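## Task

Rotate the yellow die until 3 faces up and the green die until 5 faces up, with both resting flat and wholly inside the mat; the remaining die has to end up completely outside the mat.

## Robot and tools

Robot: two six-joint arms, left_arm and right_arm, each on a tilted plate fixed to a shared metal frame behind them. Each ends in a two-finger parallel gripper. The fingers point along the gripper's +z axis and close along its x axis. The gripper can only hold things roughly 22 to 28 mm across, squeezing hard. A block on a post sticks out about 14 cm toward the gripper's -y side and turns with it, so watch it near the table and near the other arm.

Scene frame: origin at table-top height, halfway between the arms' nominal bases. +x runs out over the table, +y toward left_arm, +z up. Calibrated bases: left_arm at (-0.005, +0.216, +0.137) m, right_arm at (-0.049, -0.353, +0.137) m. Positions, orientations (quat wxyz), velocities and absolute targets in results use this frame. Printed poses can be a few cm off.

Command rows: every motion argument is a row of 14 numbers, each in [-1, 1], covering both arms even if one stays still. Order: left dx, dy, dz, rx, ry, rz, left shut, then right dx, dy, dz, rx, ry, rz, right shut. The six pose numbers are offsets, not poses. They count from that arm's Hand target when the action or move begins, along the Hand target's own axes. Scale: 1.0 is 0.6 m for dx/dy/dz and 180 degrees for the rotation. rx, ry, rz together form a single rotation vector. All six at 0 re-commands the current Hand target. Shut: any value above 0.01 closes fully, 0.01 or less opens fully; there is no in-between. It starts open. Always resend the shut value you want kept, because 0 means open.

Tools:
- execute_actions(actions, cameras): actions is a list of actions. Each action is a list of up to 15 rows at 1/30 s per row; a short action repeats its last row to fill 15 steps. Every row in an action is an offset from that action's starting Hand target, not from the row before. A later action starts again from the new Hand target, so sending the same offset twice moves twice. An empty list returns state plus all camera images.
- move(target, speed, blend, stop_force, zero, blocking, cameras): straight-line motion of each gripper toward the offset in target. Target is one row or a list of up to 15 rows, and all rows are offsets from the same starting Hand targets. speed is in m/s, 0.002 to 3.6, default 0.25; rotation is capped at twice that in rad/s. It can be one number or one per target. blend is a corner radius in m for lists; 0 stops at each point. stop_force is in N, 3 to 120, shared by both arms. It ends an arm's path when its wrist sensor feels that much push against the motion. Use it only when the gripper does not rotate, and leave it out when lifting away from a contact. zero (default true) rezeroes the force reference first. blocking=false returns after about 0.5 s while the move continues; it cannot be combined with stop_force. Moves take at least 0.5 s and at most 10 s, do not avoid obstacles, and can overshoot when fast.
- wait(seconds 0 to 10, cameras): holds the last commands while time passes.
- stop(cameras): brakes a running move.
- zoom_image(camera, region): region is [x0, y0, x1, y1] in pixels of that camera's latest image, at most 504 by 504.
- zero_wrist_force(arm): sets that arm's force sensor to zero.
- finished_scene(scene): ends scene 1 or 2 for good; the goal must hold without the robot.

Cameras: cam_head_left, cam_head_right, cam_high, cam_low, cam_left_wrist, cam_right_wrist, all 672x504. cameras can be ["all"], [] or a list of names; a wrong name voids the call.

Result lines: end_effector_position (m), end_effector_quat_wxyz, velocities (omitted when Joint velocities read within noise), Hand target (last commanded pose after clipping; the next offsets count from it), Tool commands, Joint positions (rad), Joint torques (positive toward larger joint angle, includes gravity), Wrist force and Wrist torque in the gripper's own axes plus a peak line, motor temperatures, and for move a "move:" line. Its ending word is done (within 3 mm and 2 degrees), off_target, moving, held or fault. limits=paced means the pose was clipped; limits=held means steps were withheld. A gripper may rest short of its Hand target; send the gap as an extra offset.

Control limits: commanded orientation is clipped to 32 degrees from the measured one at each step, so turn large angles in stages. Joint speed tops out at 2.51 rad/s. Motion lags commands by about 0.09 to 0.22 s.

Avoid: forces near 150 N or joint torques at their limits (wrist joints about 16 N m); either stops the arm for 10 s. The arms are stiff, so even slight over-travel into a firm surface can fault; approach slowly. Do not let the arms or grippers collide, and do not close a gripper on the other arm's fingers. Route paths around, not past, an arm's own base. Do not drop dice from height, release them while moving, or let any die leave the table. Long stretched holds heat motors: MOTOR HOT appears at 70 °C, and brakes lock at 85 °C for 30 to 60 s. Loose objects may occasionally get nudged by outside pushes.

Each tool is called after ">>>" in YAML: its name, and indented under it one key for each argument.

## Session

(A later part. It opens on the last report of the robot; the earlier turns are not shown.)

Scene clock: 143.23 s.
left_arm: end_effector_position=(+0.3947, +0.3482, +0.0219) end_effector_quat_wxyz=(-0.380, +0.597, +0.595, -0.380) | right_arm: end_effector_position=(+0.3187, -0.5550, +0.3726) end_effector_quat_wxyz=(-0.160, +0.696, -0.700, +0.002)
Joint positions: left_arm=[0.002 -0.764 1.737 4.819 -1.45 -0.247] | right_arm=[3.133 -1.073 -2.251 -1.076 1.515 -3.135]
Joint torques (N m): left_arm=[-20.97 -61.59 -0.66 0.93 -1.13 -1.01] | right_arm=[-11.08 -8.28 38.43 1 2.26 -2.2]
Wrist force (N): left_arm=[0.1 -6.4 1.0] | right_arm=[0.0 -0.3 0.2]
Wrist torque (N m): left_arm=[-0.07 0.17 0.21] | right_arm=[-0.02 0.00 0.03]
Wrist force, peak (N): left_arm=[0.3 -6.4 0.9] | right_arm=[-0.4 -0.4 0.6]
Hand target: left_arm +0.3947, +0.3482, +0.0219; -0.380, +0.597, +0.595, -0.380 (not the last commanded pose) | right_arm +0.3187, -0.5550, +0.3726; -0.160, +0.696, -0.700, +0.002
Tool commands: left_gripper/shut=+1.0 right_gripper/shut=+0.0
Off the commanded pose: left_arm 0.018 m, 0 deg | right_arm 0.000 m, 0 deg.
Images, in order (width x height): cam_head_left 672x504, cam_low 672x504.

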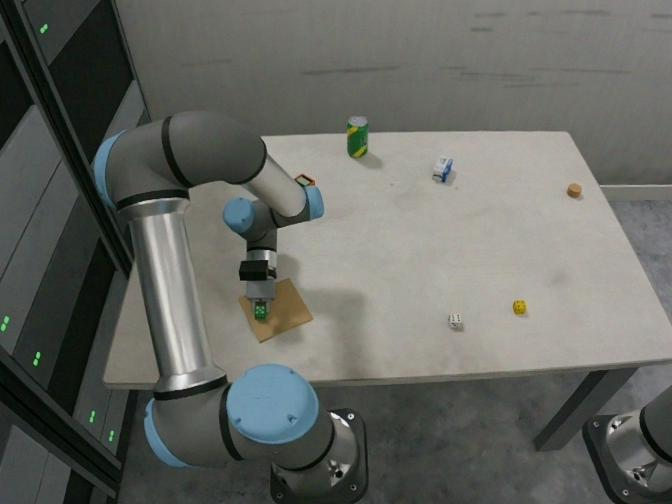

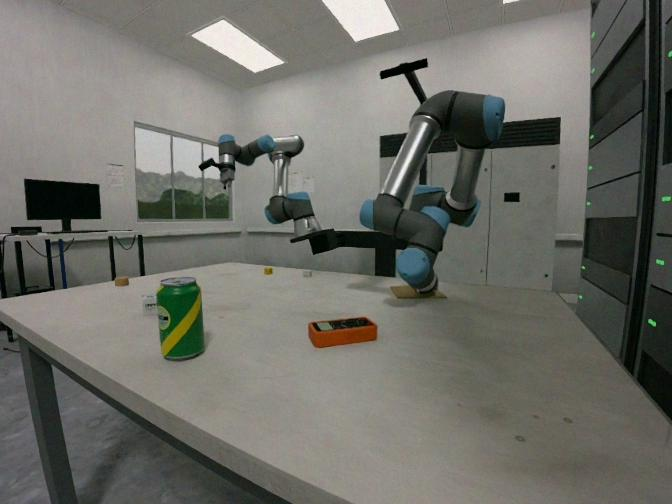

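>>> execute_actions:
  actions:
    - [[0,0,0,0,0,0,0,0,0,0,0,0,0,0]]
  cameras: ["cam_left_wrist"]

>>> zoom_image:
  camera: "cam_left_wrist"
  region: [230, 210, 430, 410]

Scene clock: 150.13 s.
left_arm: end_effector_position=(+0.3947, +0.3482, +0.0219) end_effector_quat_wxyz=(-0.380, +0.597, +0.595, -0.380) | right_arm: end_effector_position=(+0.3187, -0.5550, +0.3726) end_effector_quat_wxyz=(-0.160, +0.696, -0.700, +0.002)
Joint positions: left_arm=[0.002 -0.764 1.737 4.819 -1.45 -0.247] | right_arm=[3.133 -1.073 -2.251 -1.076 1.515 -3.135]
Joint torques (N m): left_arm=[-20.89 -61.67 0.38 1.24 -0.9 -0.73] | right_arm=[-10.05 -8.25 37.79 1.01 2.11 -2.47]
Wrist force (N): left_arm=[0.0 -1.7 0.7] | right_arm=[-0.3 -0.4 0.1]
Wrist torque (N m): left_arm=[-0.05 0.13 0.18] | right_arm=[-0.03 0.02 0.03]
Wrist force, peak (N): left_arm=[0.3 -6.7 0.8] | right_arm=[-0.4 -0.4 0.7]
Hand target: left_arm +0.3947, +0.3482, +0.0219; -0.380, +0.597, +0.595, -0.380 | right_arm +0.3187, -0.5550, +0.3726; -0.160, +0.696, -0.700, +0.002
Off the commanded pose: left_arm 0.000 m, 0 deg | right_arm 0.000 m, 0 deg.
Images, in order (width x height): cam_left_wrist 672x504.

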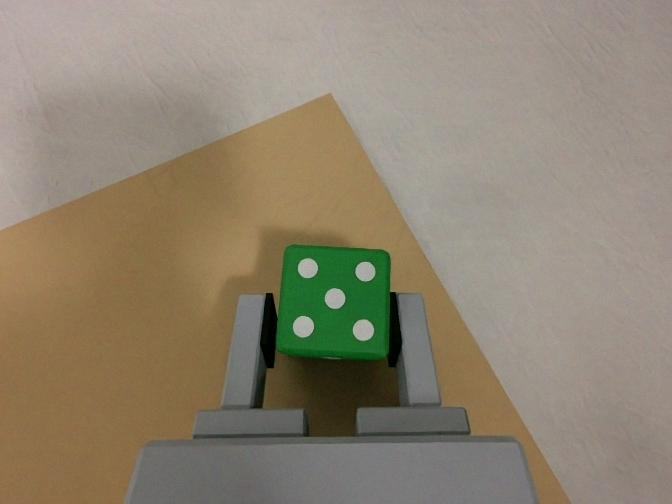

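Scaled by 2.520 from the camera's 672x504 image, which has a finer 960x720 frame.

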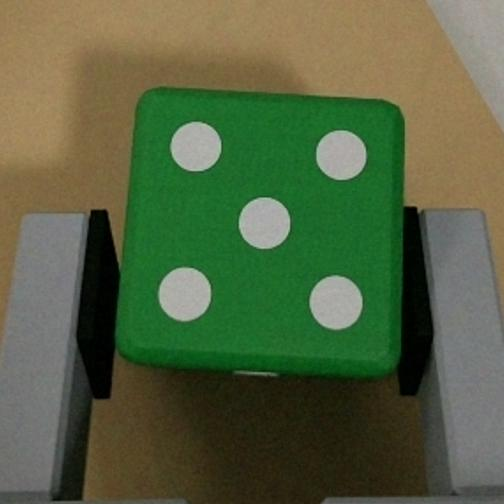

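>>> move:
  target: [0.0012, 0, -0.15, 0, 0, 0, 0, 0, 0, 0, 0, 0, 0, 0]
  speed: 0.15
  cameras: ["cam_left_wrist"]

Scene clock: 162.40 s.
left_arm: end_effector_position=(+0.4763, +0.3489, +0.0599) end_effector_quat_wxyz=(-0.380, +0.597, +0.595, -0.380) | right_arm: end_effector_position=(+0.3187, -0.5550, +0.3726) end_effector_quat_wxyz=(-0.160, +0.696, -0.700, +0.002)
Joint positions: left_arm=[-0.013 -0.723 1.478 5.037 -1.464 -0.255] | right_arm=[3.133 -1.073 -2.251 -1.076 1.515 -3.135]
Joint torques (N m): left_arm=[-23.33 -23.16 -23.85 2.3 -1.59 -0.73] | right_arm=[-10.22 -9.46 37.43 1 2.21 -2.04]
Wrist force (N): left_arm=[-0.2 -1.5 0.4] | right_arm=[0.0 -0.6 0.2]
Wrist torque (N m): left_arm=[-0.03 0.15 0.16] | right_arm=[-0.05 0.00 0.03]
Wrist force, peak (N): left_arm=[0.2 -1.7 2.1] | right_arm=[-0.4 -0.4 0.5]
Hand target: left_arm +0.4763, +0.3489, +0.0599; -0.380, +0.597, +0.595, -0.380 | right_arm +0.3187, -0.5550, +0.3726; -0.160, +0.696, -0.700, +0.002
Off the commanded pose: left_arm 0.000 m, 0 deg | right_arm 0.000 m, 0 deg.
move: done
Images, in order (width x height): cam_left_wrist 672x504.

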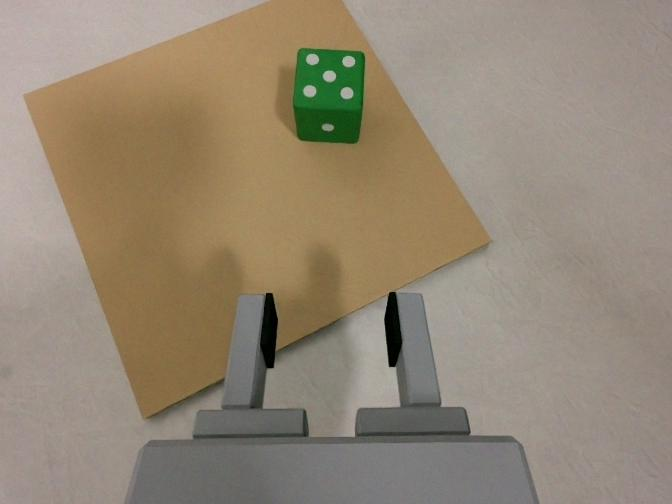

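>>> move:
  target:
    - [-0.5815,-0.2705,-0.1697,-0.2808,0.2808,0.4408,0,0,0,0,0,0,0,0]
    - [-0.9898,-0.1649,0.0377,0,0.342,0.9397,0,0,0,0,0,0,0,0]
  speed: 0.4
  blend: [0.05, 0]
  cameras: ["cam_left_wrist", "cam_high"]

Scene clock: 168.57 s.
left_arm: end_effector_position=(+0.4132, -0.2447, +0.1415) end_effector_quat_wxyz=(+0.154, +0.690, -0.691, -0.152) | right_arm: end_effector_position=(+0.3187, -0.5550, +0.3726) end_effector_quat_wxyz=(-0.160, +0.696, -0.700, +0.002)
Joint positions: left_arm=[-0.976 -0.65 1.508 4.279 -1.731 2.133] | right_arm=[3.133 -1.073 -2.251 -1.076 1.515 -3.135]
Joint torques (N m): left_arm=[-25.25 -25.54 -31.07 0.71 -1.8 1.76] | right_arm=[-10.63 -8.47 38.56 1.24 2.16 -2.24]
Wrist force (N): left_arm=[0.8 0.6 0.1] | right_arm=[-0.2 -0.3 0.7]
Wrist torque (N m): left_arm=[-0.09 -0.05 -0.10] | right_arm=[-0.02 0.01 0.03]
Wrist force, peak (N): left_arm=[0.6 -1.9 1.4] | right_arm=[-0.1 -0.5 0.6]
Hand target: left_arm +0.4132, -0.2447, +0.1414; +0.154, +0.690, -0.691, -0.152 | right_arm +0.3187, -0.5550, +0.3726; -0.160, +0.696, -0.700, +0.002
Off the commanded pose: left_arm 0.000 m, 0 deg | right_arm 0.000 m, 0 deg.
move: done
Images, in order (width x height): cam_high 672x504, cam_left_wrist 672x504.

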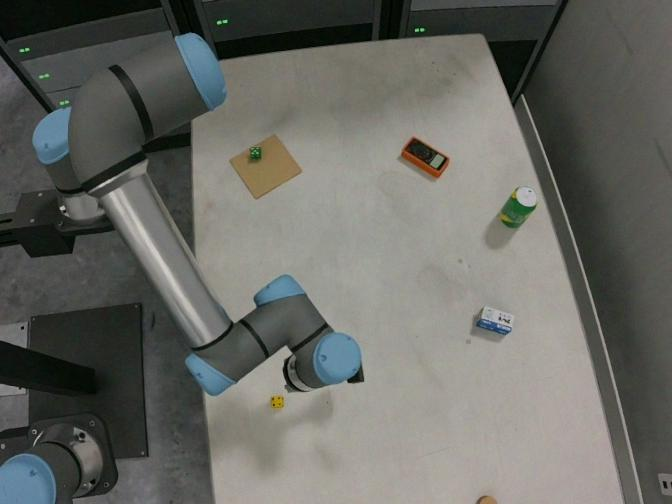

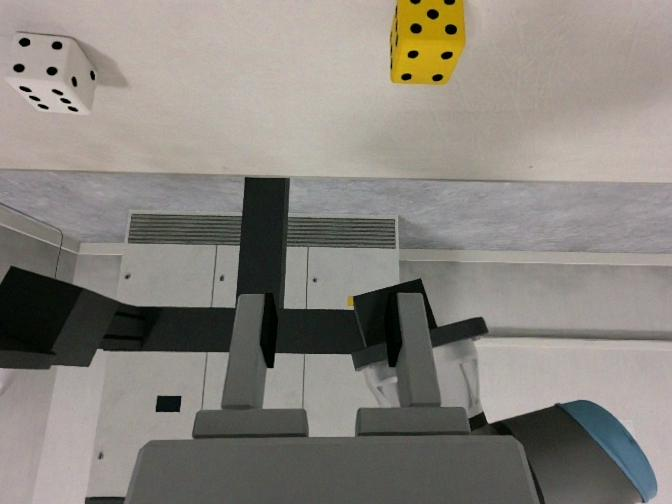

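>>> zoom_image:
  camera: "cam_left_wrist"
  region: [370, 0, 490, 100]

Scaled by 4.200 from the camera's 672x504 image, which has a finer 960x720 frame.

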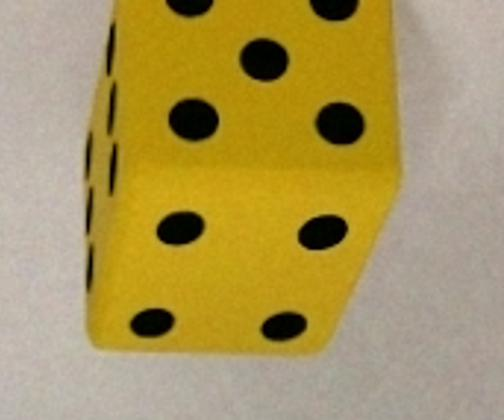

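>>> move:
  target: [0.0625, -0.0272, 0.1187, 0, -0.00565, 0.0121, 0, 0, 0, 0, 0, 0, 0, 0]
  speed: 0.15
  cameras: ["cam_left_wrist"]

>>> zoom_image:
  camera: "cam_left_wrist"
  region: [240, 140, 420, 320]

Scene clock: 174.97 s.
left_arm: end_effector_position=(+0.3978, -0.2823, +0.0702) end_effector_quat_wxyz=(+0.151, +0.675, -0.705, -0.156) | right_arm: end_effector_position=(+0.3187, -0.5550, +0.3726) end_effector_quat_wxyz=(-0.160, +0.696, -0.700, +0.002)
Joint positions: left_arm=[-1.004 -0.49 1.441 4.198 -1.733 2.148] | right_arm=[3.133 -1.073 -2.251 -1.076 1.515 -3.135]
Joint torques (N m): left_arm=[-25.32 -26.31 -28.65 -4.92 -1.83 1.53] | right_arm=[-9.54 -8.67 37.43 1.19 2.07 -2.21]
Wrist force (N): left_arm=[0.7 1.2 0.2] | right_arm=[-0.3 -0.3 0.4]
Wrist torque (N m): left_arm=[-0.03 -0.03 -0.11] | right_arm=[-0.01 0.02 0.03]
Wrist force, peak (N): left_arm=[1.3 0.8 1.0] | right_arm=[-0.3 -0.4 0.7]
Hand target: left_arm +0.3978, -0.2824, +0.0701; +0.151, +0.675, -0.705, -0.156 | right_arm +0.3187, -0.5550, +0.3726; -0.160, +0.696, -0.700, +0.002
Off the commanded pose: left_arm 0.000 m, 0 deg | right_arm 0.000 m, 0 deg.
move: done
Images, in order (width x height): cam_left_wrist 672x504.

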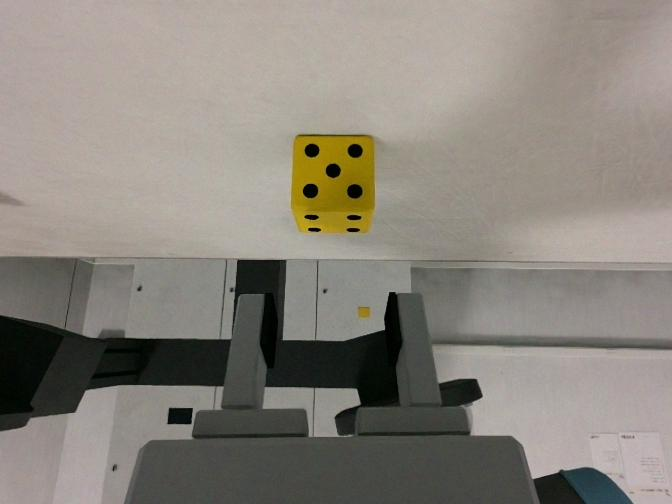

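Scaled by 2.800 from the camera's 672x504 image, which has a finer 960x720 frame.

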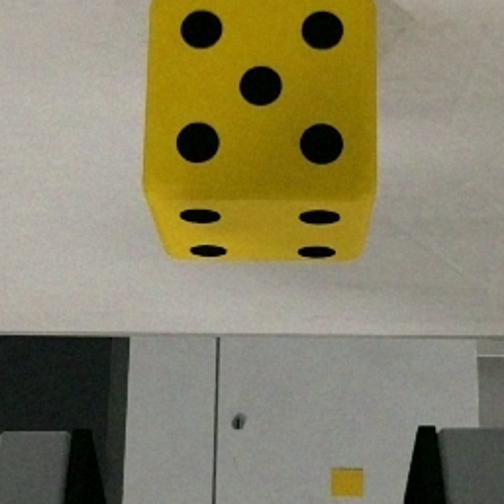

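>>> move:
  target: [0.0009, 0, 0.0755, 0, 0, 0, 0, 0, 0, 0, 0, 0, 0, 0]
  speed: 0.06
  stop_force: 8
  cameras: ["cam_left_wrist"]

Scene clock: 178.20 s.
left_arm: end_effector_position=(+0.3786, -0.2822, +0.0290) end_effector_quat_wxyz=(+0.151, +0.675, -0.705, -0.156) | right_arm: end_effector_position=(+0.3187, -0.5550, +0.3726) end_effector_quat_wxyz=(-0.160, +0.696, -0.700, +0.002)
Joint positions: left_arm=[-1.015 -0.435 1.478 4.103 -1.738 2.138] | right_arm=[3.133 -1.073 -2.251 -1.076 1.515 -3.135]
Joint torques (N m): left_arm=[-23.95 -26.21 -1.88 -4.94 -1.73 -0.85] | right_arm=[-9.59 -9.39 37.88 1.14 1.94 -2.17]
Wrist force (N): left_arm=[0.9 0.9 0.2] | right_arm=[0.1 -0.4 0.5]
Wrist torque (N m): left_arm=[-0.06 -0.04 -0.11] | right_arm=[-0.03 -0.01 0.04]
Wrist force, peak (N): left_arm=[1.0 1.0 0.6] | right_arm=[-0.1 -0.6 0.6]
Hand target: left_arm +0.3786, -0.2822, +0.0290; +0.151, +0.675, -0.705, -0.156 | right_arm +0.3187, -0.5550, +0.3726; -0.160, +0.696, -0.700, +0.002
Off the commanded pose: left_arm 0.000 m, 0 deg | right_arm 0.000 m, 0 deg.
move: done
Images, in order (width x height): cam_left_wrist 672x504.

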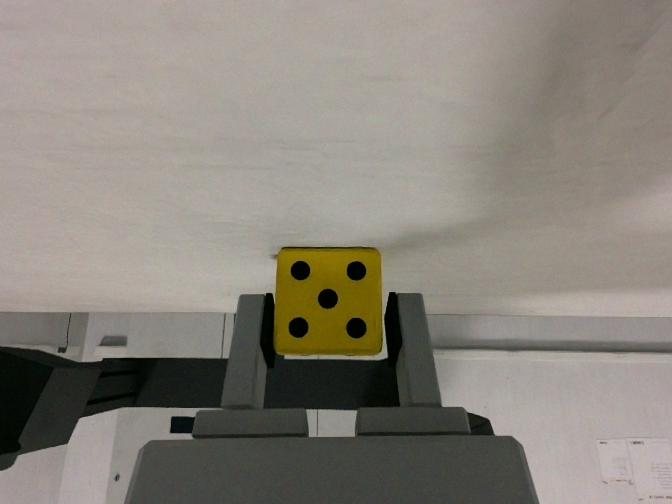

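>>> execute_actions:
  actions:
    - [[0,0,0,0,0,0,1,0,0,0,0,0,0,0]]
  cameras: ["cam_left_wrist"]

Scene clock: 183.00 s.
left_arm: end_effector_position=(+0.3786, -0.2822, +0.0290) end_effector_quat_wxyz=(+0.151, +0.675, -0.705, -0.156) | right_arm: end_effector_position=(+0.3187, -0.5550, +0.3726) end_effector_quat_wxyz=(-0.160, +0.696, -0.700, +0.002)
Joint positions: left_arm=[-1.015 -0.435 1.478 4.103 -1.738 2.138] | right_arm=[3.133 -1.073 -2.251 -1.076 1.515 -3.135]
Joint torques (N m): left_arm=[-25.11 -27.2 -2.66 -3.82 -0.47 -0.85] | right_arm=[-9.29 -9.42 38.19 1.3 2.18 -2.05]
Wrist force (N): left_arm=[0.8 0.9 -0.8] | right_arm=[-0.2 -0.3 0.3]
Wrist torque (N m): left_arm=[-0.09 -0.05 -0.11] | right_arm=[-0.02 0.02 0.03]
Wrist force, peak (N): left_arm=[0.8 1.3 -1.1] | right_arm=[-0.5 -0.4 0.6]
Hand target: left_arm +0.3786, -0.2822, +0.0290; +0.151, +0.675, -0.705, -0.156 | right_arm +0.3187, -0.5550, +0.3726; -0.160, +0.696, -0.700, +0.002
Off the commanded pose: left_arm 0.000 m, 0 deg | right_arm 0.000 m, 0 deg.
Images, in order (width x height): cam_left_wrist 672x504.

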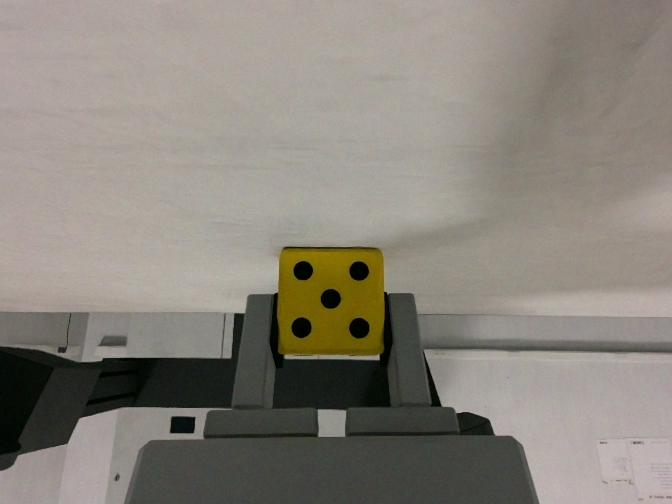

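>>> move:
  target:
    - [0.0005,0.0848,-0.1810,0,0,0,1,0,0,0,0,0,0,0]
    - [-0.4776,-0.0081,-0.4115,0.1081,0.1117,-0.5048,1,0,0,0,0,0,0,0]
  speed: [0.3,0.45]
  blend: [0.04,0]
  cameras: ["cam_left_wrist"]

Scene clock: 193.80 s.
left_arm: end_effector_position=(+0.4997, -0.0001, +0.2500) end_effector_quat_wxyz=(+0.000, +1.000, +0.000, +0.000) | right_arm: end_effector_position=(+0.3187, -0.5550, +0.3726) end_effector_quat_wxyz=(-0.160, +0.696, -0.700, +0.002)
Joint positions: left_arm=[-0.779 -1.167 1.92 4.108 -1.325 0.767] | right_arm=[3.133 -1.073 -2.251 -1.076 1.515 -3.135]
Joint torques (N m): left_arm=[-0.39 -47.34 -16.82 0.4 1.43 -1.19] | right_arm=[-9 -8.88 37.7 1.48 2.08 -2.01]
Wrist force (N): left_arm=[0.8 0.0 0.0] | right_arm=[-0.2 -0.3 0.5]
Wrist torque (N m): left_arm=[0.00 -0.04 0.07] | right_arm=[-0.03 0.01 0.03]
Wrist force, peak (N): left_arm=[1.7 1.7 -0.7] | right_arm=[-0.1 -0.7 0.6]
Hand target: left_arm +0.4998, -0.0001, +0.2501; +0.000, +1.000, +0.000, +0.001 | right_arm +0.3187, -0.5550, +0.3726; -0.160, +0.696, -0.700, +0.002
Off the commanded pose: left_arm 0.000 m, 0 deg | right_arm 0.000 m, 0 deg.
move: done
Images, in order (width x height): cam_left_wrist 672x504.

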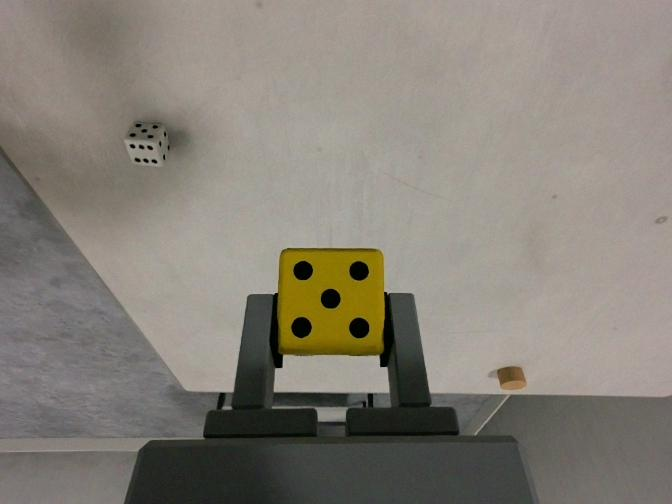

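>>> move:
  target: [-0.0830,-0.1335,0.3168,0.2808,-0.2808,-0.4408,1,0,0,0,0,0,0,0]
  speed: 0.45
  cameras: ["cam_left_wrist"]

>>> move:
  target: [0,0.0453,0.0211,0,0,0,1,0,0,0,0,0,0,0]
  speed: 0.1
  stop_force: 8

Scene clock: 197.83 s.
left_arm: end_effector_position=(+0.4502, +0.0800, +0.0600) end_effector_quat_wxyz=(-0.380, +0.597, +0.596, -0.380) | right_arm: end_effector_position=(+0.3187, -0.5550, +0.3726) end_effector_quat_wxyz=(-0.160, +0.696, -0.700, +0.002)
Joint positions: left_arm=[-0.417 -0.624 1.541 4.859 -1.819 -0.45] | right_arm=[3.133 -1.073 -2.251 -1.076 1.515 -3.135]
Joint torques (N m): left_arm=[-6.06 -24.25 -23.93 2.03 -2.01 -1.07] | right_arm=[-10.41 -8.97 37.58 1.31 1.94 -2.14]
Wrist force (N): left_arm=[0.0 -1.2 0.5] | right_arm=[-0.2 -0.3 0.3]
Wrist torque (N m): left_arm=[-0.02 0.15 0.28] | right_arm=[-0.02 0.02 0.03]
Wrist force, peak (N): left_arm=[-0.2 -1.3 0.6] | right_arm=[-0.1 -0.4 0.7]
Hand target: left_arm +0.4502, +0.0800, +0.0599; -0.380, +0.597, +0.596, -0.380 | right_arm +0.3187, -0.5550, +0.3726; -0.160, +0.696, -0.700, +0.002
Off the commanded pose: left_arm 0.000 m, 0 deg | right_arm 0.000 m, 0 deg.
move: done
Images, in order (width x height): cam_left_wrist 672x504.

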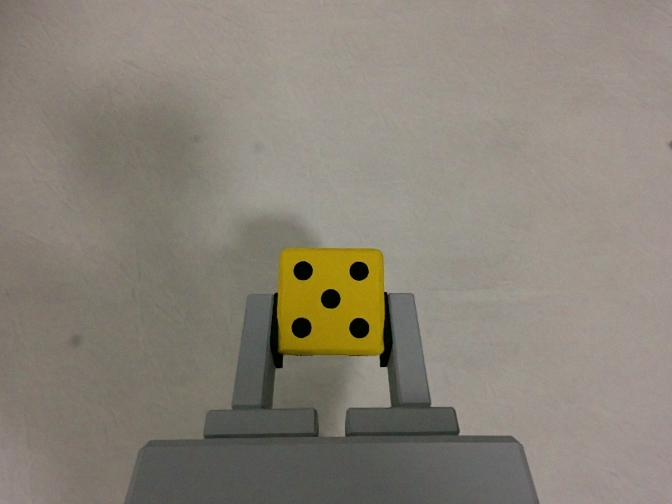

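Scene clock: 199.33 s.
left_arm: end_effector_position=(+0.4503, +0.0800, +0.0299) end_effector_quat_wxyz=(-0.380, +0.597, +0.596, -0.380) | right_arm: end_effector_position=(+0.3187, -0.5550, +0.3726) end_effector_quat_wxyz=(-0.160, +0.696, -0.700, +0.002)
Joint positions: left_arm=[-0.404 -0.568 1.526 4.821 -1.807 -0.443] | right_arm=[3.133 -1.073 -2.251 -1.076 1.515 -3.135]
Joint torques (N m): left_arm=[-3.52 -23.56 -23.49 -2.37 0.93 1.08] | right_arm=[-9.83 -8.62 38.54 1.39 2.05 -2.15]
Wrist force (N): left_arm=[0.1 -1.2 0.4] | right_arm=[-0.2 -0.3 0.1]
Wrist torque (N m): left_arm=[-0.03 0.13 0.28] | right_arm=[-0.02 0.01 0.03]
Wrist force, peak (N): left_arm=[0.1 -1.8 0.6] | right_arm=[-0.1 -0.7 0.5]
Hand target: left_arm +0.4503, +0.0800, +0.0299; -0.380, +0.597, +0.596, -0.380 | right_arm +0.3187, -0.5550, +0.3726; -0.160, +0.696, -0.700, +0.002
Off the commanded pose: left_arm 0.000 m, 0 deg | right_arm 0.000 m, 0 deg.
move: done

>>> move:
  target: [0,0.0453,0.0211,0,0,0,1,0,0,0,0,0,0,0]
  speed: 0.015
  stop_force: 6
  cameras: ["cam_high"]

Scene clock: 201.50 s.
left_arm: end_effector_position=(+0.4503, +0.0800, +0.0233) end_effector_quat_wxyz=(-0.380, +0.597, +0.596, -0.380) | right_arm: end_effector_position=(+0.3187, -0.5550, +0.3726) end_effector_quat_wxyz=(-0.160, +0.696, -0.700, +0.002)
Joint positions: left_arm=[-0.401 -0.556 1.522 4.813 -1.805 -0.442] | right_arm=[3.133 -1.073 -2.251 -1.076 1.515 -3.135]
Joint torques (N m): left_arm=[-27.06 -67 -1.44 0.96 -1.17 -0.89] | right_arm=[-9.46 -8.33 37.36 1.48 1.91 -2.16]
Wrist force (N): left_arm=[0.1 -6.0 0.1] | right_arm=[0.1 -0.5 0.2]
Wrist torque (N m): left_arm=[-0.07 0.13 0.32] | right_arm=[-0.03 -0.01 0.03]
Wrist force, peak (N): left_arm=[4.7 -21.6 -5.4] | right_arm=[0.0 -0.5 0.5]
Hand target: left_arm +0.4503, +0.0800, +0.0233; -0.380, +0.597, +0.596, -0.380 (not the last commanded pose) | right_arm +0.3187, -0.5550, +0.3726; -0.160, +0.696, -0.700, +0.002
Off the commanded pose: left_arm 0.023 m, 0 deg | right_arm 0.000 m, 0 deg.
move: contact (left_arm)
Images, in order (width x height): cam_high 672x504.

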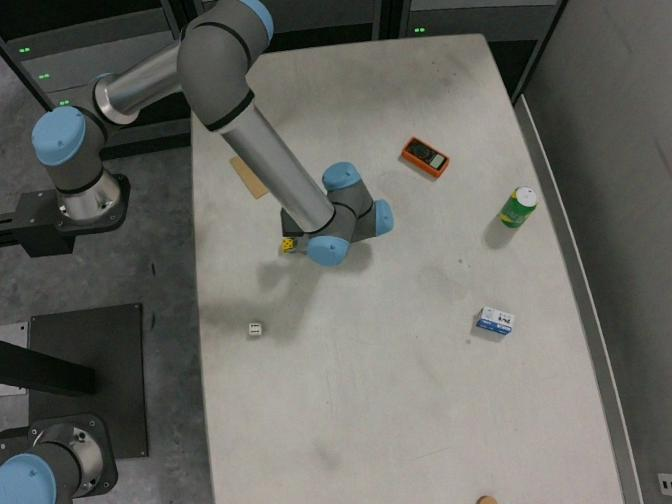

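>>> move:
  target:
    - [0,0,0,0,0,0,0,0,0,0,0,0,0,0]
    - [0,0,-0.15,0,0,0,0,0,0,0,0,0,0,0]
    - [0,-0.2009,-0.1489,-0.3611,0,0,0,0,0,0,0,0,0,0]
    - [0,-0.1006,-0.0040,-0.5,0,0,0,0,0,0,0,0,0,0]
  speed: [0.1,0.15,0.35,0.35]
  blend: [0,0.02,0.05,0]
  cameras: ["cam_left_wrist"]

Scene clock: 208.47 s.
left_arm: end_effector_position=(+0.4269, +0.0800, +0.0790) end_effector_quat_wxyz=(+0.153, +0.690, +0.690, +0.153) | right_arm: end_effector_position=(+0.3187, -0.5550, +0.3726) end_effector_quat_wxyz=(-0.160, +0.696, -0.700, +0.002)
Joint positions: left_arm=[-0.803 -0.817 2.47 2.872 -1.024 -0.694] | right_arm=[3.133 -1.073 -2.251 -1.076 1.515 -3.135]
Joint torques (N m): left_arm=[-20.28 -12.02 5.57 -5.43 1.9 1.68] | right_arm=[-8.88 -8.23 37.66 1.48 1.95 -2.02]
Wrist force (N): left_arm=[1.3 0.4 -0.3] | right_arm=[-0.3 -0.4 0.3]
Wrist torque (N m): left_arm=[-0.07 -0.07 -0.11] | right_arm=[-0.03 0.02 0.03]
Wrist force, peak (N): left_arm=[0.1 -6.4 -0.1] | right_arm=[-0.6 -0.1 0.6]
Hand target: left_arm +0.4269, +0.0800, +0.0790; +0.153, +0.690, +0.690, +0.153 | right_arm +0.3187, -0.5550, +0.3726; -0.160, +0.696, -0.700, +0.002
Off the commanded pose: left_arm 0.000 m, 0 deg | right_arm 0.000 m, 0 deg.
move: done
Images, in order (width x height): cam_left_wrist 672x504.

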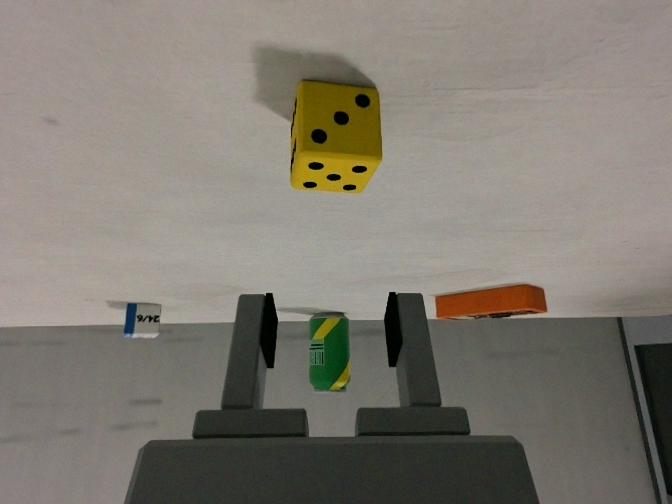

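>>> zoom_image:
  camera: "cam_left_wrist"
  region: [262, 60, 412, 210]

Scaled by 3.360 from the camera's 672x504 image, which has a finer 960x720 frame.

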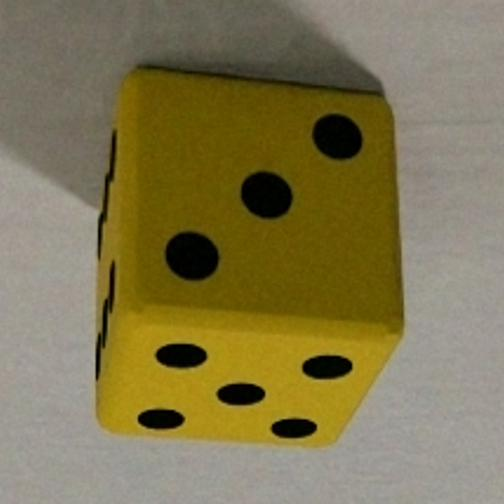

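>>> move:
  target: [0.0047,-0.0220,0.0282,0,-0.0193,0.0413,0,0,0,0,0,0,0,0]
  speed: 0.15
  cameras: ["cam_left_wrist"]

>>> zoom_image:
  camera: "cam_left_wrist"
  region: [262, 130, 412, 280]

Scene clock: 218.53 s.
left_arm: end_effector_position=(+0.4221, +0.0829, +0.0581) end_effector_quat_wxyz=(+0.164, +0.738, +0.639, +0.142) | right_arm: end_effector_position=(+0.3187, -0.5550, +0.3726) end_effector_quat_wxyz=(-0.160, +0.696, -0.700, +0.002)
Joint positions: left_arm=[-0.769 -0.729 2.476 2.72 -1.082 -0.507] | right_arm=[3.133 -1.073 -2.251 -1.076 1.515 -3.135]
Joint torques (N m): left_arm=[-0.84 -10.99 4.62 -6.05 -1.03 1.59] | right_arm=[-9.07 -6.88 37.13 1.54 1.93 -2.04]
Wrist force (N): left_arm=[1.3 0.6 0.3] | right_arm=[-0.2 -0.3 0.3]
Wrist torque (N m): left_arm=[-0.08 -0.08 -0.11] | right_arm=[-0.02 0.02 0.04]
Wrist force, peak (N): left_arm=[1.6 0.6 -0.1] | right_arm=[-0.1 -0.7 0.5]
Hand target: left_arm +0.4221, +0.0829, +0.0580; +0.164, +0.738, +0.639, +0.142 | right_arm +0.3187, -0.5550, +0.3726; -0.160, +0.696, -0.700, +0.002
Off the commanded pose: left_arm 0.000 m, 0 deg | right_arm 0.000 m, 0 deg.
move: done
Images, in order (width x height): cam_left_wrist 672x504.

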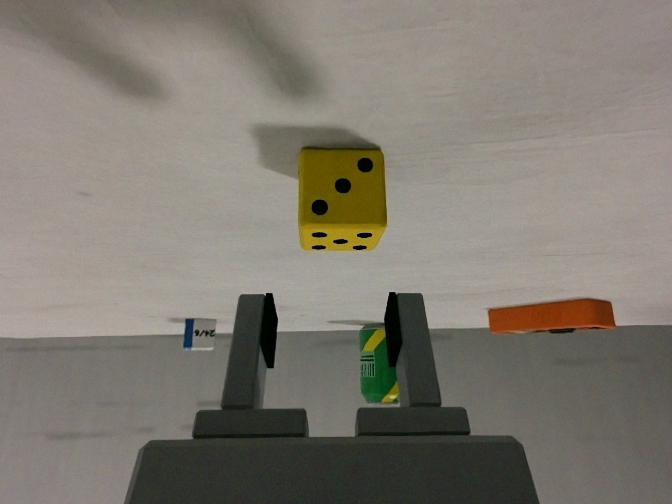

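Scaled by 3.360 from the camera's 672x504 image, which has a finer 960x720 frame.

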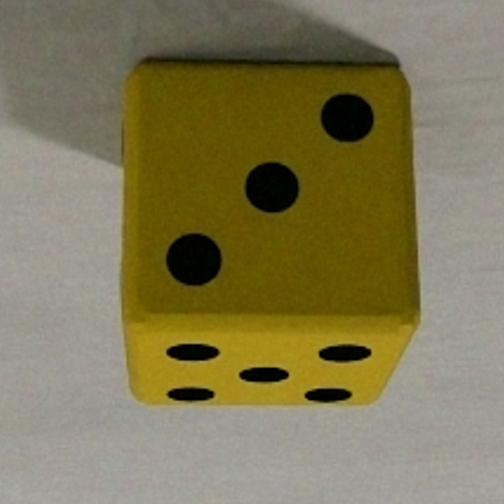

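>>> move:
  target: [0.0053,-0.0044,0.0196,0,-0.0035,0.0076,0,0,0,0,0,0,0,0]
  speed: 0.12
  cameras: ["cam_left_wrist"]

>>> zoom_image:
  camera: "cam_left_wrist"
  region: [232, 160, 432, 310]

Scene clock: 223.10 s.
left_arm: end_effector_position=(+0.4251, +0.0856, +0.0463) end_effector_quat_wxyz=(+0.166, +0.746, +0.629, +0.140) | right_arm: end_effector_position=(+0.3187, -0.5550, +0.3726) end_effector_quat_wxyz=(-0.160, +0.696, -0.700, +0.002)
Joint positions: left_arm=[-0.744 -0.688 2.461 2.675 -1.098 -0.453] | right_arm=[3.133 -1.073 -2.251 -1.076 1.515 -3.135]
Joint torques (N m): left_arm=[-0.09 -11.14 -7.96 -5.41 -1.22 1.12] | right_arm=[-9.69 -8.2 36.93 1.6 1.82 -2.15]
Wrist force (N): left_arm=[1.3 0.9 -0.2] | right_arm=[-0.3 -0.3 -0.1]
Wrist torque (N m): left_arm=[-0.05 -0.08 -0.12] | right_arm=[-0.02 0.02 0.04]
Wrist force, peak (N): left_arm=[1.6 0.7 0.2] | right_arm=[-0.3 -0.7 0.3]
Hand target: left_arm +0.4251, +0.0856, +0.0463; +0.166, +0.746, +0.629, +0.140 | right_arm +0.3187, -0.5550, +0.3726; -0.160, +0.696, -0.700, +0.002
Off the commanded pose: left_arm 0.000 m, 0 deg | right_arm 0.000 m, 0 deg.
move: done
Images, in order (width x height): cam_left_wrist 672x504.

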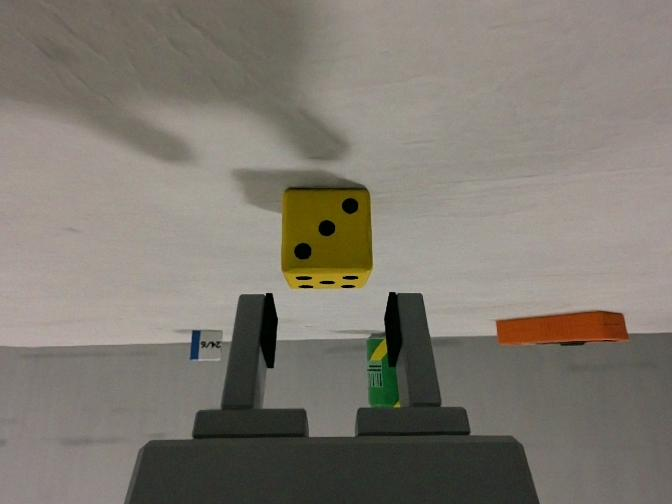

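Scaled by 2.520 from the camera's 672x504 image, which has a finer 960x720 frame.

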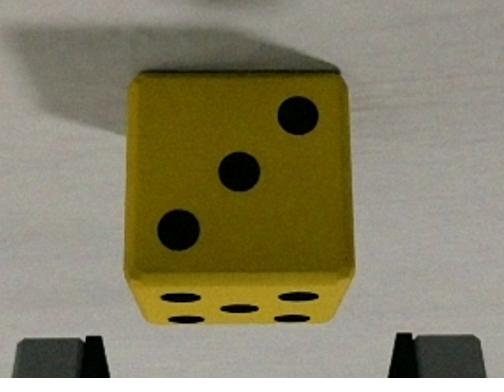

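>>> move:
  target:
    - [-0.0018,0.0,0.0,0,0,0,0,0,0,0,0,0,0,0]
    - [-0.0018,0.0022,0.0413,0,0,0,0,0,0,0,0,0,0,0]
  speed: 0.06
  stop_force: 8
  cameras: ["cam_left_wrist"]

>>> zoom_image:
  camera: "cam_left_wrist"
  region: [232, 230, 432, 380]

Scene clock: 227.33 s.
left_arm: end_effector_position=(+0.4364, +0.0826, +0.0244) end_effector_quat_wxyz=(+0.166, +0.746, +0.629, +0.140) | right_arm: end_effector_position=(+0.3187, -0.5550, +0.3726) end_effector_quat_wxyz=(-0.160, +0.696, -0.700, +0.002)
Joint positions: left_arm=[-0.713 -0.617 2.406 2.644 -1.106 -0.42] | right_arm=[3.133 -1.073 -2.251 -1.076 1.515 -3.135]
Joint torques (N m): left_arm=[-2.29 -14.14 -8.44 -5.7 -0.98 1.6] | right_arm=[-10.02 -8.11 37.91 1.66 1.74 -2.03]
Wrist force (N): left_arm=[1.1 0.7 -0.1] | right_arm=[-0.1 -0.2 0.2]
Wrist torque (N m): left_arm=[-0.05 -0.06 -0.12] | right_arm=[-0.01 0.01 0.03]
Wrist force, peak (N): left_arm=[1.6 0.6 0.0] | right_arm=[-0.2 -0.6 0.3]
Hand target: left_arm +0.4364, +0.0826, +0.0244; +0.166, +0.746, +0.629, +0.140 | right_arm +0.3187, -0.5550, +0.3726; -0.160, +0.696, -0.700, +0.002
Off the commanded pose: left_arm 0.000 m, 0 deg | right_arm 0.000 m, 0 deg.
move: done
Images, in order (width x height): cam_left_wrist 672x504.

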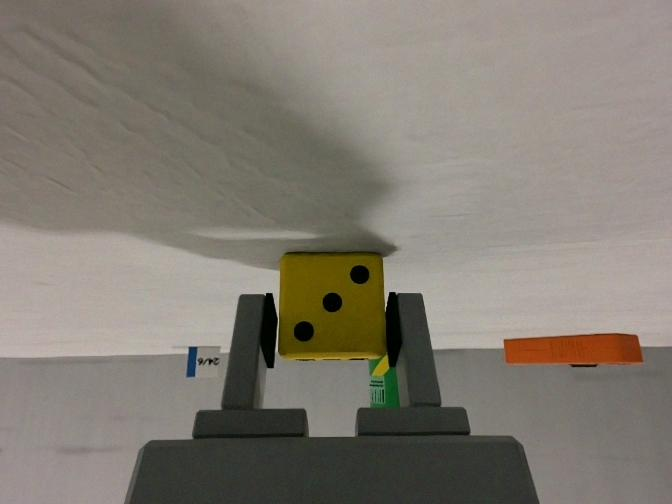

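Scaled by 2.520 from the camera's 672x504 image, which has a finer 960x720 frame.

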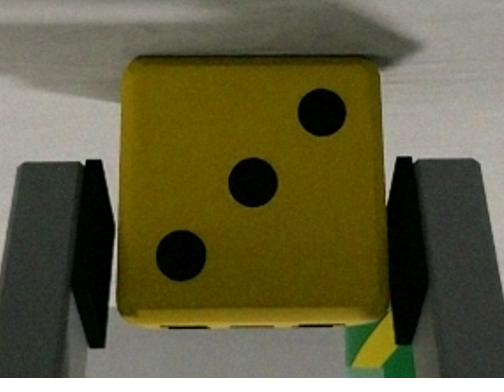

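>>> move:
  target:
    - [0,0,0,0,0,0,1,0,0,0,0,0,0,0]
    - [0,0.0636,-0.1356,0,0,0,1,0,0,0,0,0,0,0]
    - [0.3299,-0.0137,-0.1454,0.4994,-0.0207,-0.0563,1,0,0,0,0,0,0,0]
  speed: [0.1,0.3,0.35]
  blend: [0,0.04,0]
  cameras: ["cam_left_wrist","cam_high"]

Scene clock: 234.73 s.
left_arm: end_effector_position=(+0.4261, +0.2852, +0.1000) end_effector_quat_wxyz=(-0.380, +0.596, +0.596, -0.380) | right_arm: end_effector_position=(+0.3187, -0.5550, +0.3726) end_effector_quat_wxyz=(-0.160, +0.696, -0.700, +0.002)
Joint positions: left_arm=[-0.135 -0.855 1.69 4.961 -1.572 -0.314] | right_arm=[3.133 -1.073 -2.251 -1.076 1.515 -3.135]
Joint torques (N m): left_arm=[-1.79 -20.56 -24.02 2.38 -1.94 1.47] | right_arm=[-9.76 -8.76 38.32 1.69 1.88 -1.94]
Wrist force (N): left_arm=[0.3 -0.9 0.9] | right_arm=[-0.1 -0.2 0.1]
Wrist torque (N m): left_arm=[-0.02 0.12 0.18] | right_arm=[-0.01 0.01 0.03]
Wrist force, peak (N): left_arm=[-1.0 4.1 1.5] | right_arm=[-0.3 -0.7 0.2]
Hand target: left_arm +0.4261, +0.2852, +0.1000; -0.380, +0.596, +0.596, -0.380 | right_arm +0.3187, -0.5550, +0.3726; -0.160, +0.696, -0.700, +0.002
Off the commanded pose: left_arm 0.000 m, 0 deg | right_arm 0.000 m, 0 deg.
move: done
Images, in order (width x height): cam_high 672x504, cam_left_wrist 672x504.

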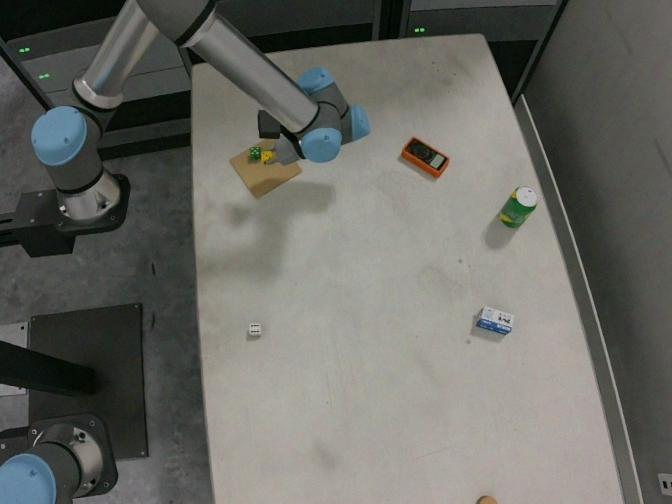

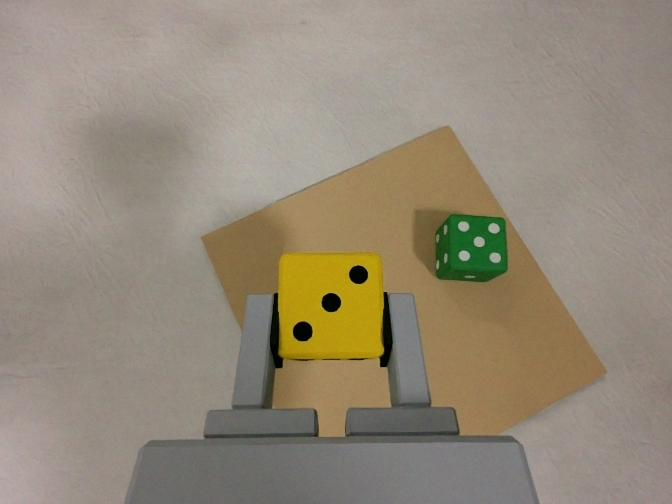

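>>> move:
  target: [0,0.1072,0.0500,0,0,0,1,0,0,0,0,0,0,0]
  speed: 0.12
  stop_force: 10

>>> move:
  target: [0,0.0302,0.0141,0,0,0,1,0,0,0,0,0,0,0]
  speed: 0.01
  stop_force: 6
  cameras: ["cam_left_wrist"]

Scene clock: 240.23 s.
left_arm: end_effector_position=(+0.4260, +0.2852, +0.0290) end_effector_quat_wxyz=(-0.380, +0.596, +0.596, -0.380) | right_arm: end_effector_position=(+0.3187, -0.5550, +0.3726) end_effector_quat_wxyz=(-0.160, +0.696, -0.700, +0.002)
Joint positions: left_arm=[-0.102 -0.719 1.665 4.85 -1.542 -0.299] | right_arm=[3.133 -1.073 -2.251 -1.076 1.515 -3.135]
Joint torques (N m): left_arm=[-1.44 -22.15 -19.87 -2.12 1.29 1.63] | right_arm=[-9.9 -7.84 37.27 1.58 1.85 -2.02]
Wrist force (N): left_arm=[0.0 -1.3 0.9] | right_arm=[-0.1 -0.5 0.1]
Wrist torque (N m): left_arm=[-0.06 0.14 0.18] | right_arm=[-0.04 0.00 0.03]
Wrist force, peak (N): left_arm=[0.3 -2.1 1.2] | right_arm=[-0.2 -0.7 0.3]
Hand target: left_arm +0.4260, +0.2852, +0.0290; -0.380, +0.596, +0.596, -0.380 | right_arm +0.3187, -0.5550, +0.3726; -0.160, +0.696, -0.700, +0.002
Off the commanded pose: left_arm 0.000 m, 0 deg | right_arm 0.000 m, 0 deg.
move: done

Scene clock: 241.70 s.
left_arm: end_effector_position=(+0.4260, +0.2852, +0.0264) end_effector_quat_wxyz=(-0.380, +0.596, +0.596, -0.380) | right_arm: end_effector_position=(+0.3187, -0.5550, +0.3726) end_effector_quat_wxyz=(-0.160, +0.696, -0.700, +0.002)
Joint positions: left_arm=[-0.101 -0.714 1.664 4.846 -1.541 -0.298] | right_arm=[3.133 -1.073 -2.251 -1.076 1.515 -3.135]
Joint torques (N m): left_arm=[-21.33 -64.2 -1.03 1.01 -1.19 -0.72] | right_arm=[-9.02 -8.64 37.75 1.87 1.83 -2.1]
Wrist force (N): left_arm=[-0.2 -7.8 -0.1] | right_arm=[-0.2 -0.3 0.1]
Wrist torque (N m): left_arm=[-0.08 0.13 0.20] | right_arm=[-0.02 0.01 0.04]
Wrist force, peak (N): left_arm=[2.0 -18.3 -5.7] | right_arm=[-0.2 -0.8 -0.1]
Hand target: left_arm +0.4260, +0.2852, +0.0264; -0.380, +0.596, +0.596, -0.380 (not the last commanded pose) | right_arm +0.3187, -0.5550, +0.3726; -0.160, +0.696, -0.700, +0.002
Off the commanded pose: left_arm 0.017 m, 0 deg | right_arm 0.000 m, 0 deg.
move: contact (left_arm)
Images, in order (width x height): cam_left_wrist 672x504.

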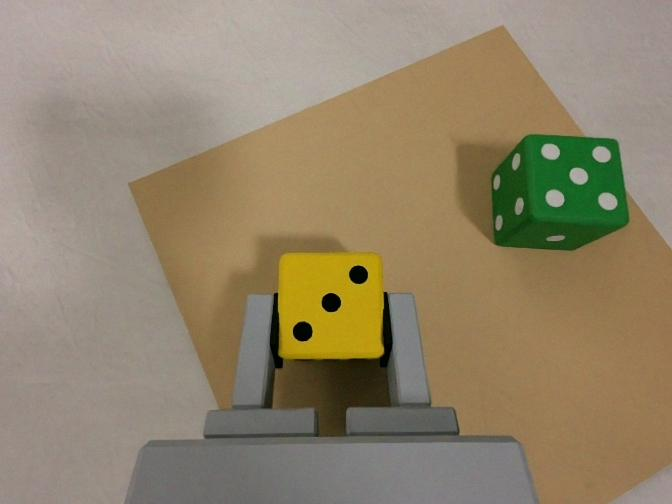

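>>> wait:
  seconds: 0.1
  cameras: ["all"]

>>> zoom_image:
  camera: "cam_head_left"
  region: [260, 200, 460, 350]

Scene clock: 246.80 s.
left_arm: end_effector_position=(+0.4260, +0.2852, +0.0264) end_effector_quat_wxyz=(-0.380, +0.596, +0.596, -0.380) | right_arm: end_effector_position=(+0.3187, -0.5550, +0.3726) end_effector_quat_wxyz=(-0.160, +0.696, -0.700, +0.002)
Joint positions: left_arm=[-0.101 -0.714 1.664 4.846 -1.541 -0.298] | right_arm=[3.133 -1.073 -2.251 -1.076 1.515 -3.135]
Joint torques (N m): left_arm=[-21.94 -63.03 -2.49 1.13 -1.02 -0.93] | right_arm=[-10.15 -6.85 36.98 1.75 1.63 -1.76]
Wrist force (N): left_arm=[-0.1 -7.3 0.0] | right_arm=[0.0 -0.4 0.4]
Wrist torque (N m): left_arm=[-0.07 0.12 0.19] | right_arm=[-0.03 0.00 0.04]
Wrist force, peak (N): left_arm=[-0.2 -7.9 -0.4] | right_arm=[-0.4 -0.6 0.4]
Hand target: left_arm +0.4260, +0.2852, +0.0264; -0.380, +0.596, +0.596, -0.380 (not the last commanded pose) | right_arm +0.3187, -0.5550, +0.3726; -0.160, +0.696, -0.700, +0.002
Tool commands: left_gripper/shut=+1.0 right_gripper/shut=+0.0
Off the commanded pose: left_arm 0.017 m, 0 deg | right_arm 0.000 m, 0 deg.
wait: 0.10 s; at rest from the start

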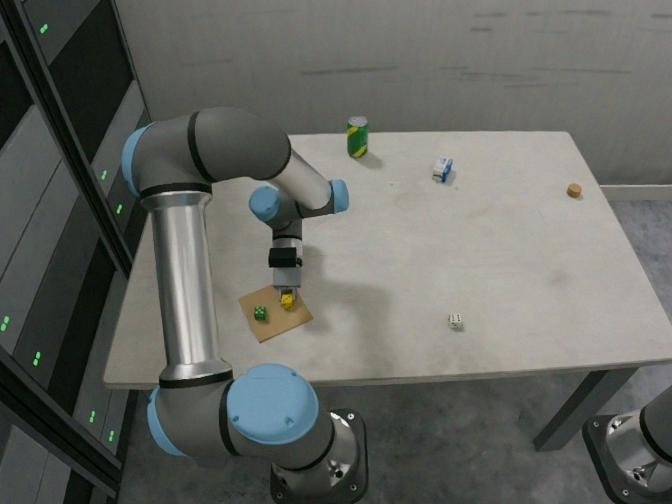

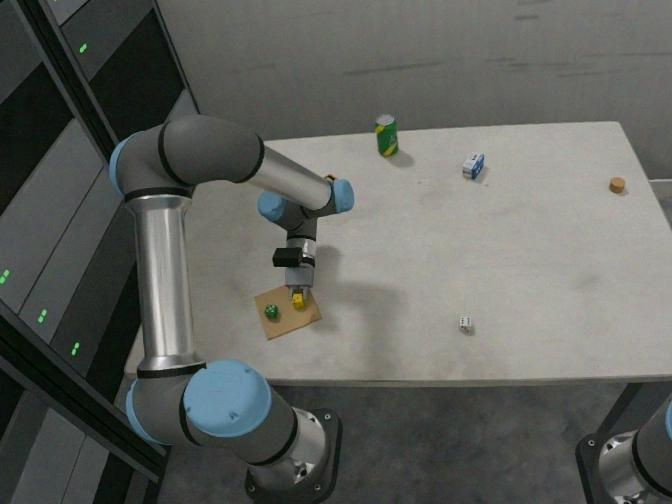

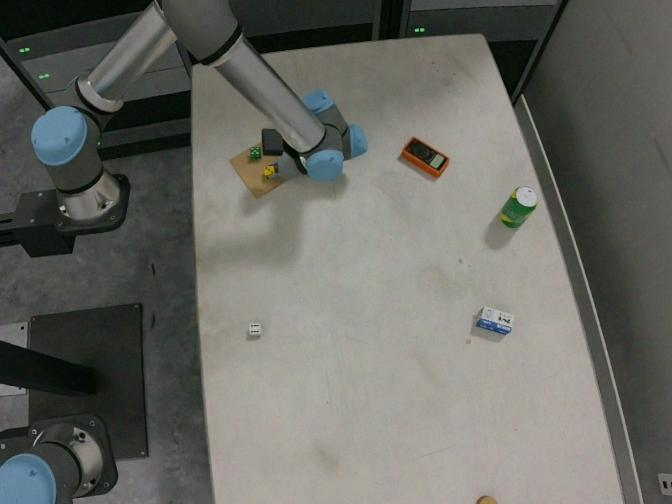

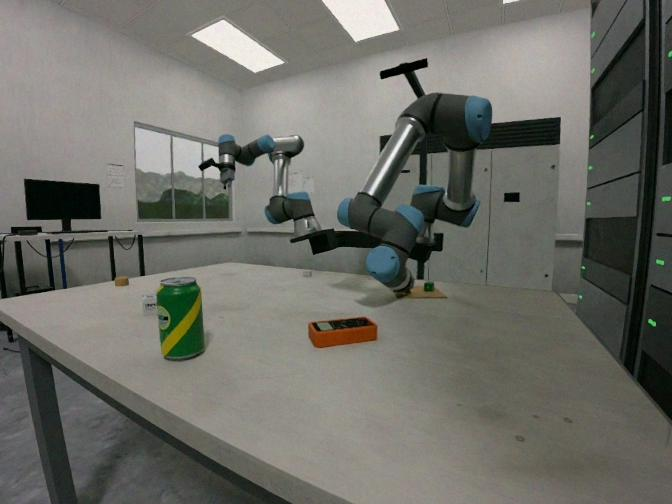

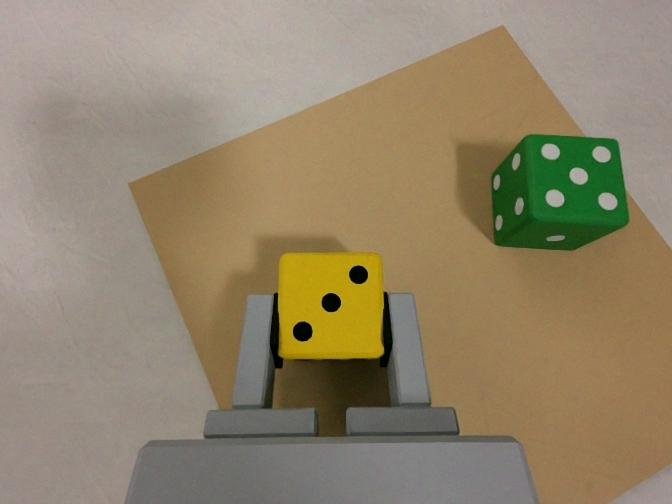

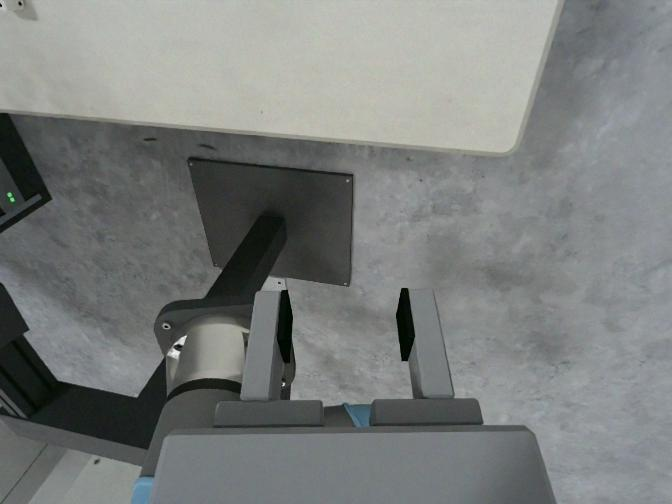

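Scaled by 2.520 from the camera's 672x504 image, which has a finer 960x720 frame.

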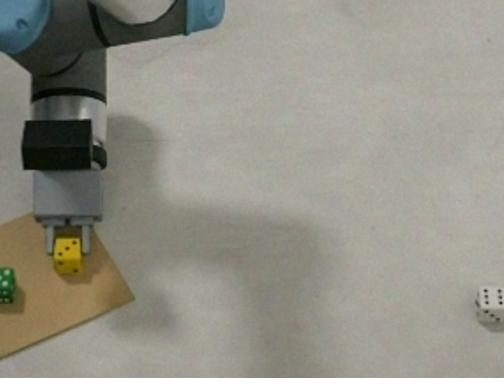

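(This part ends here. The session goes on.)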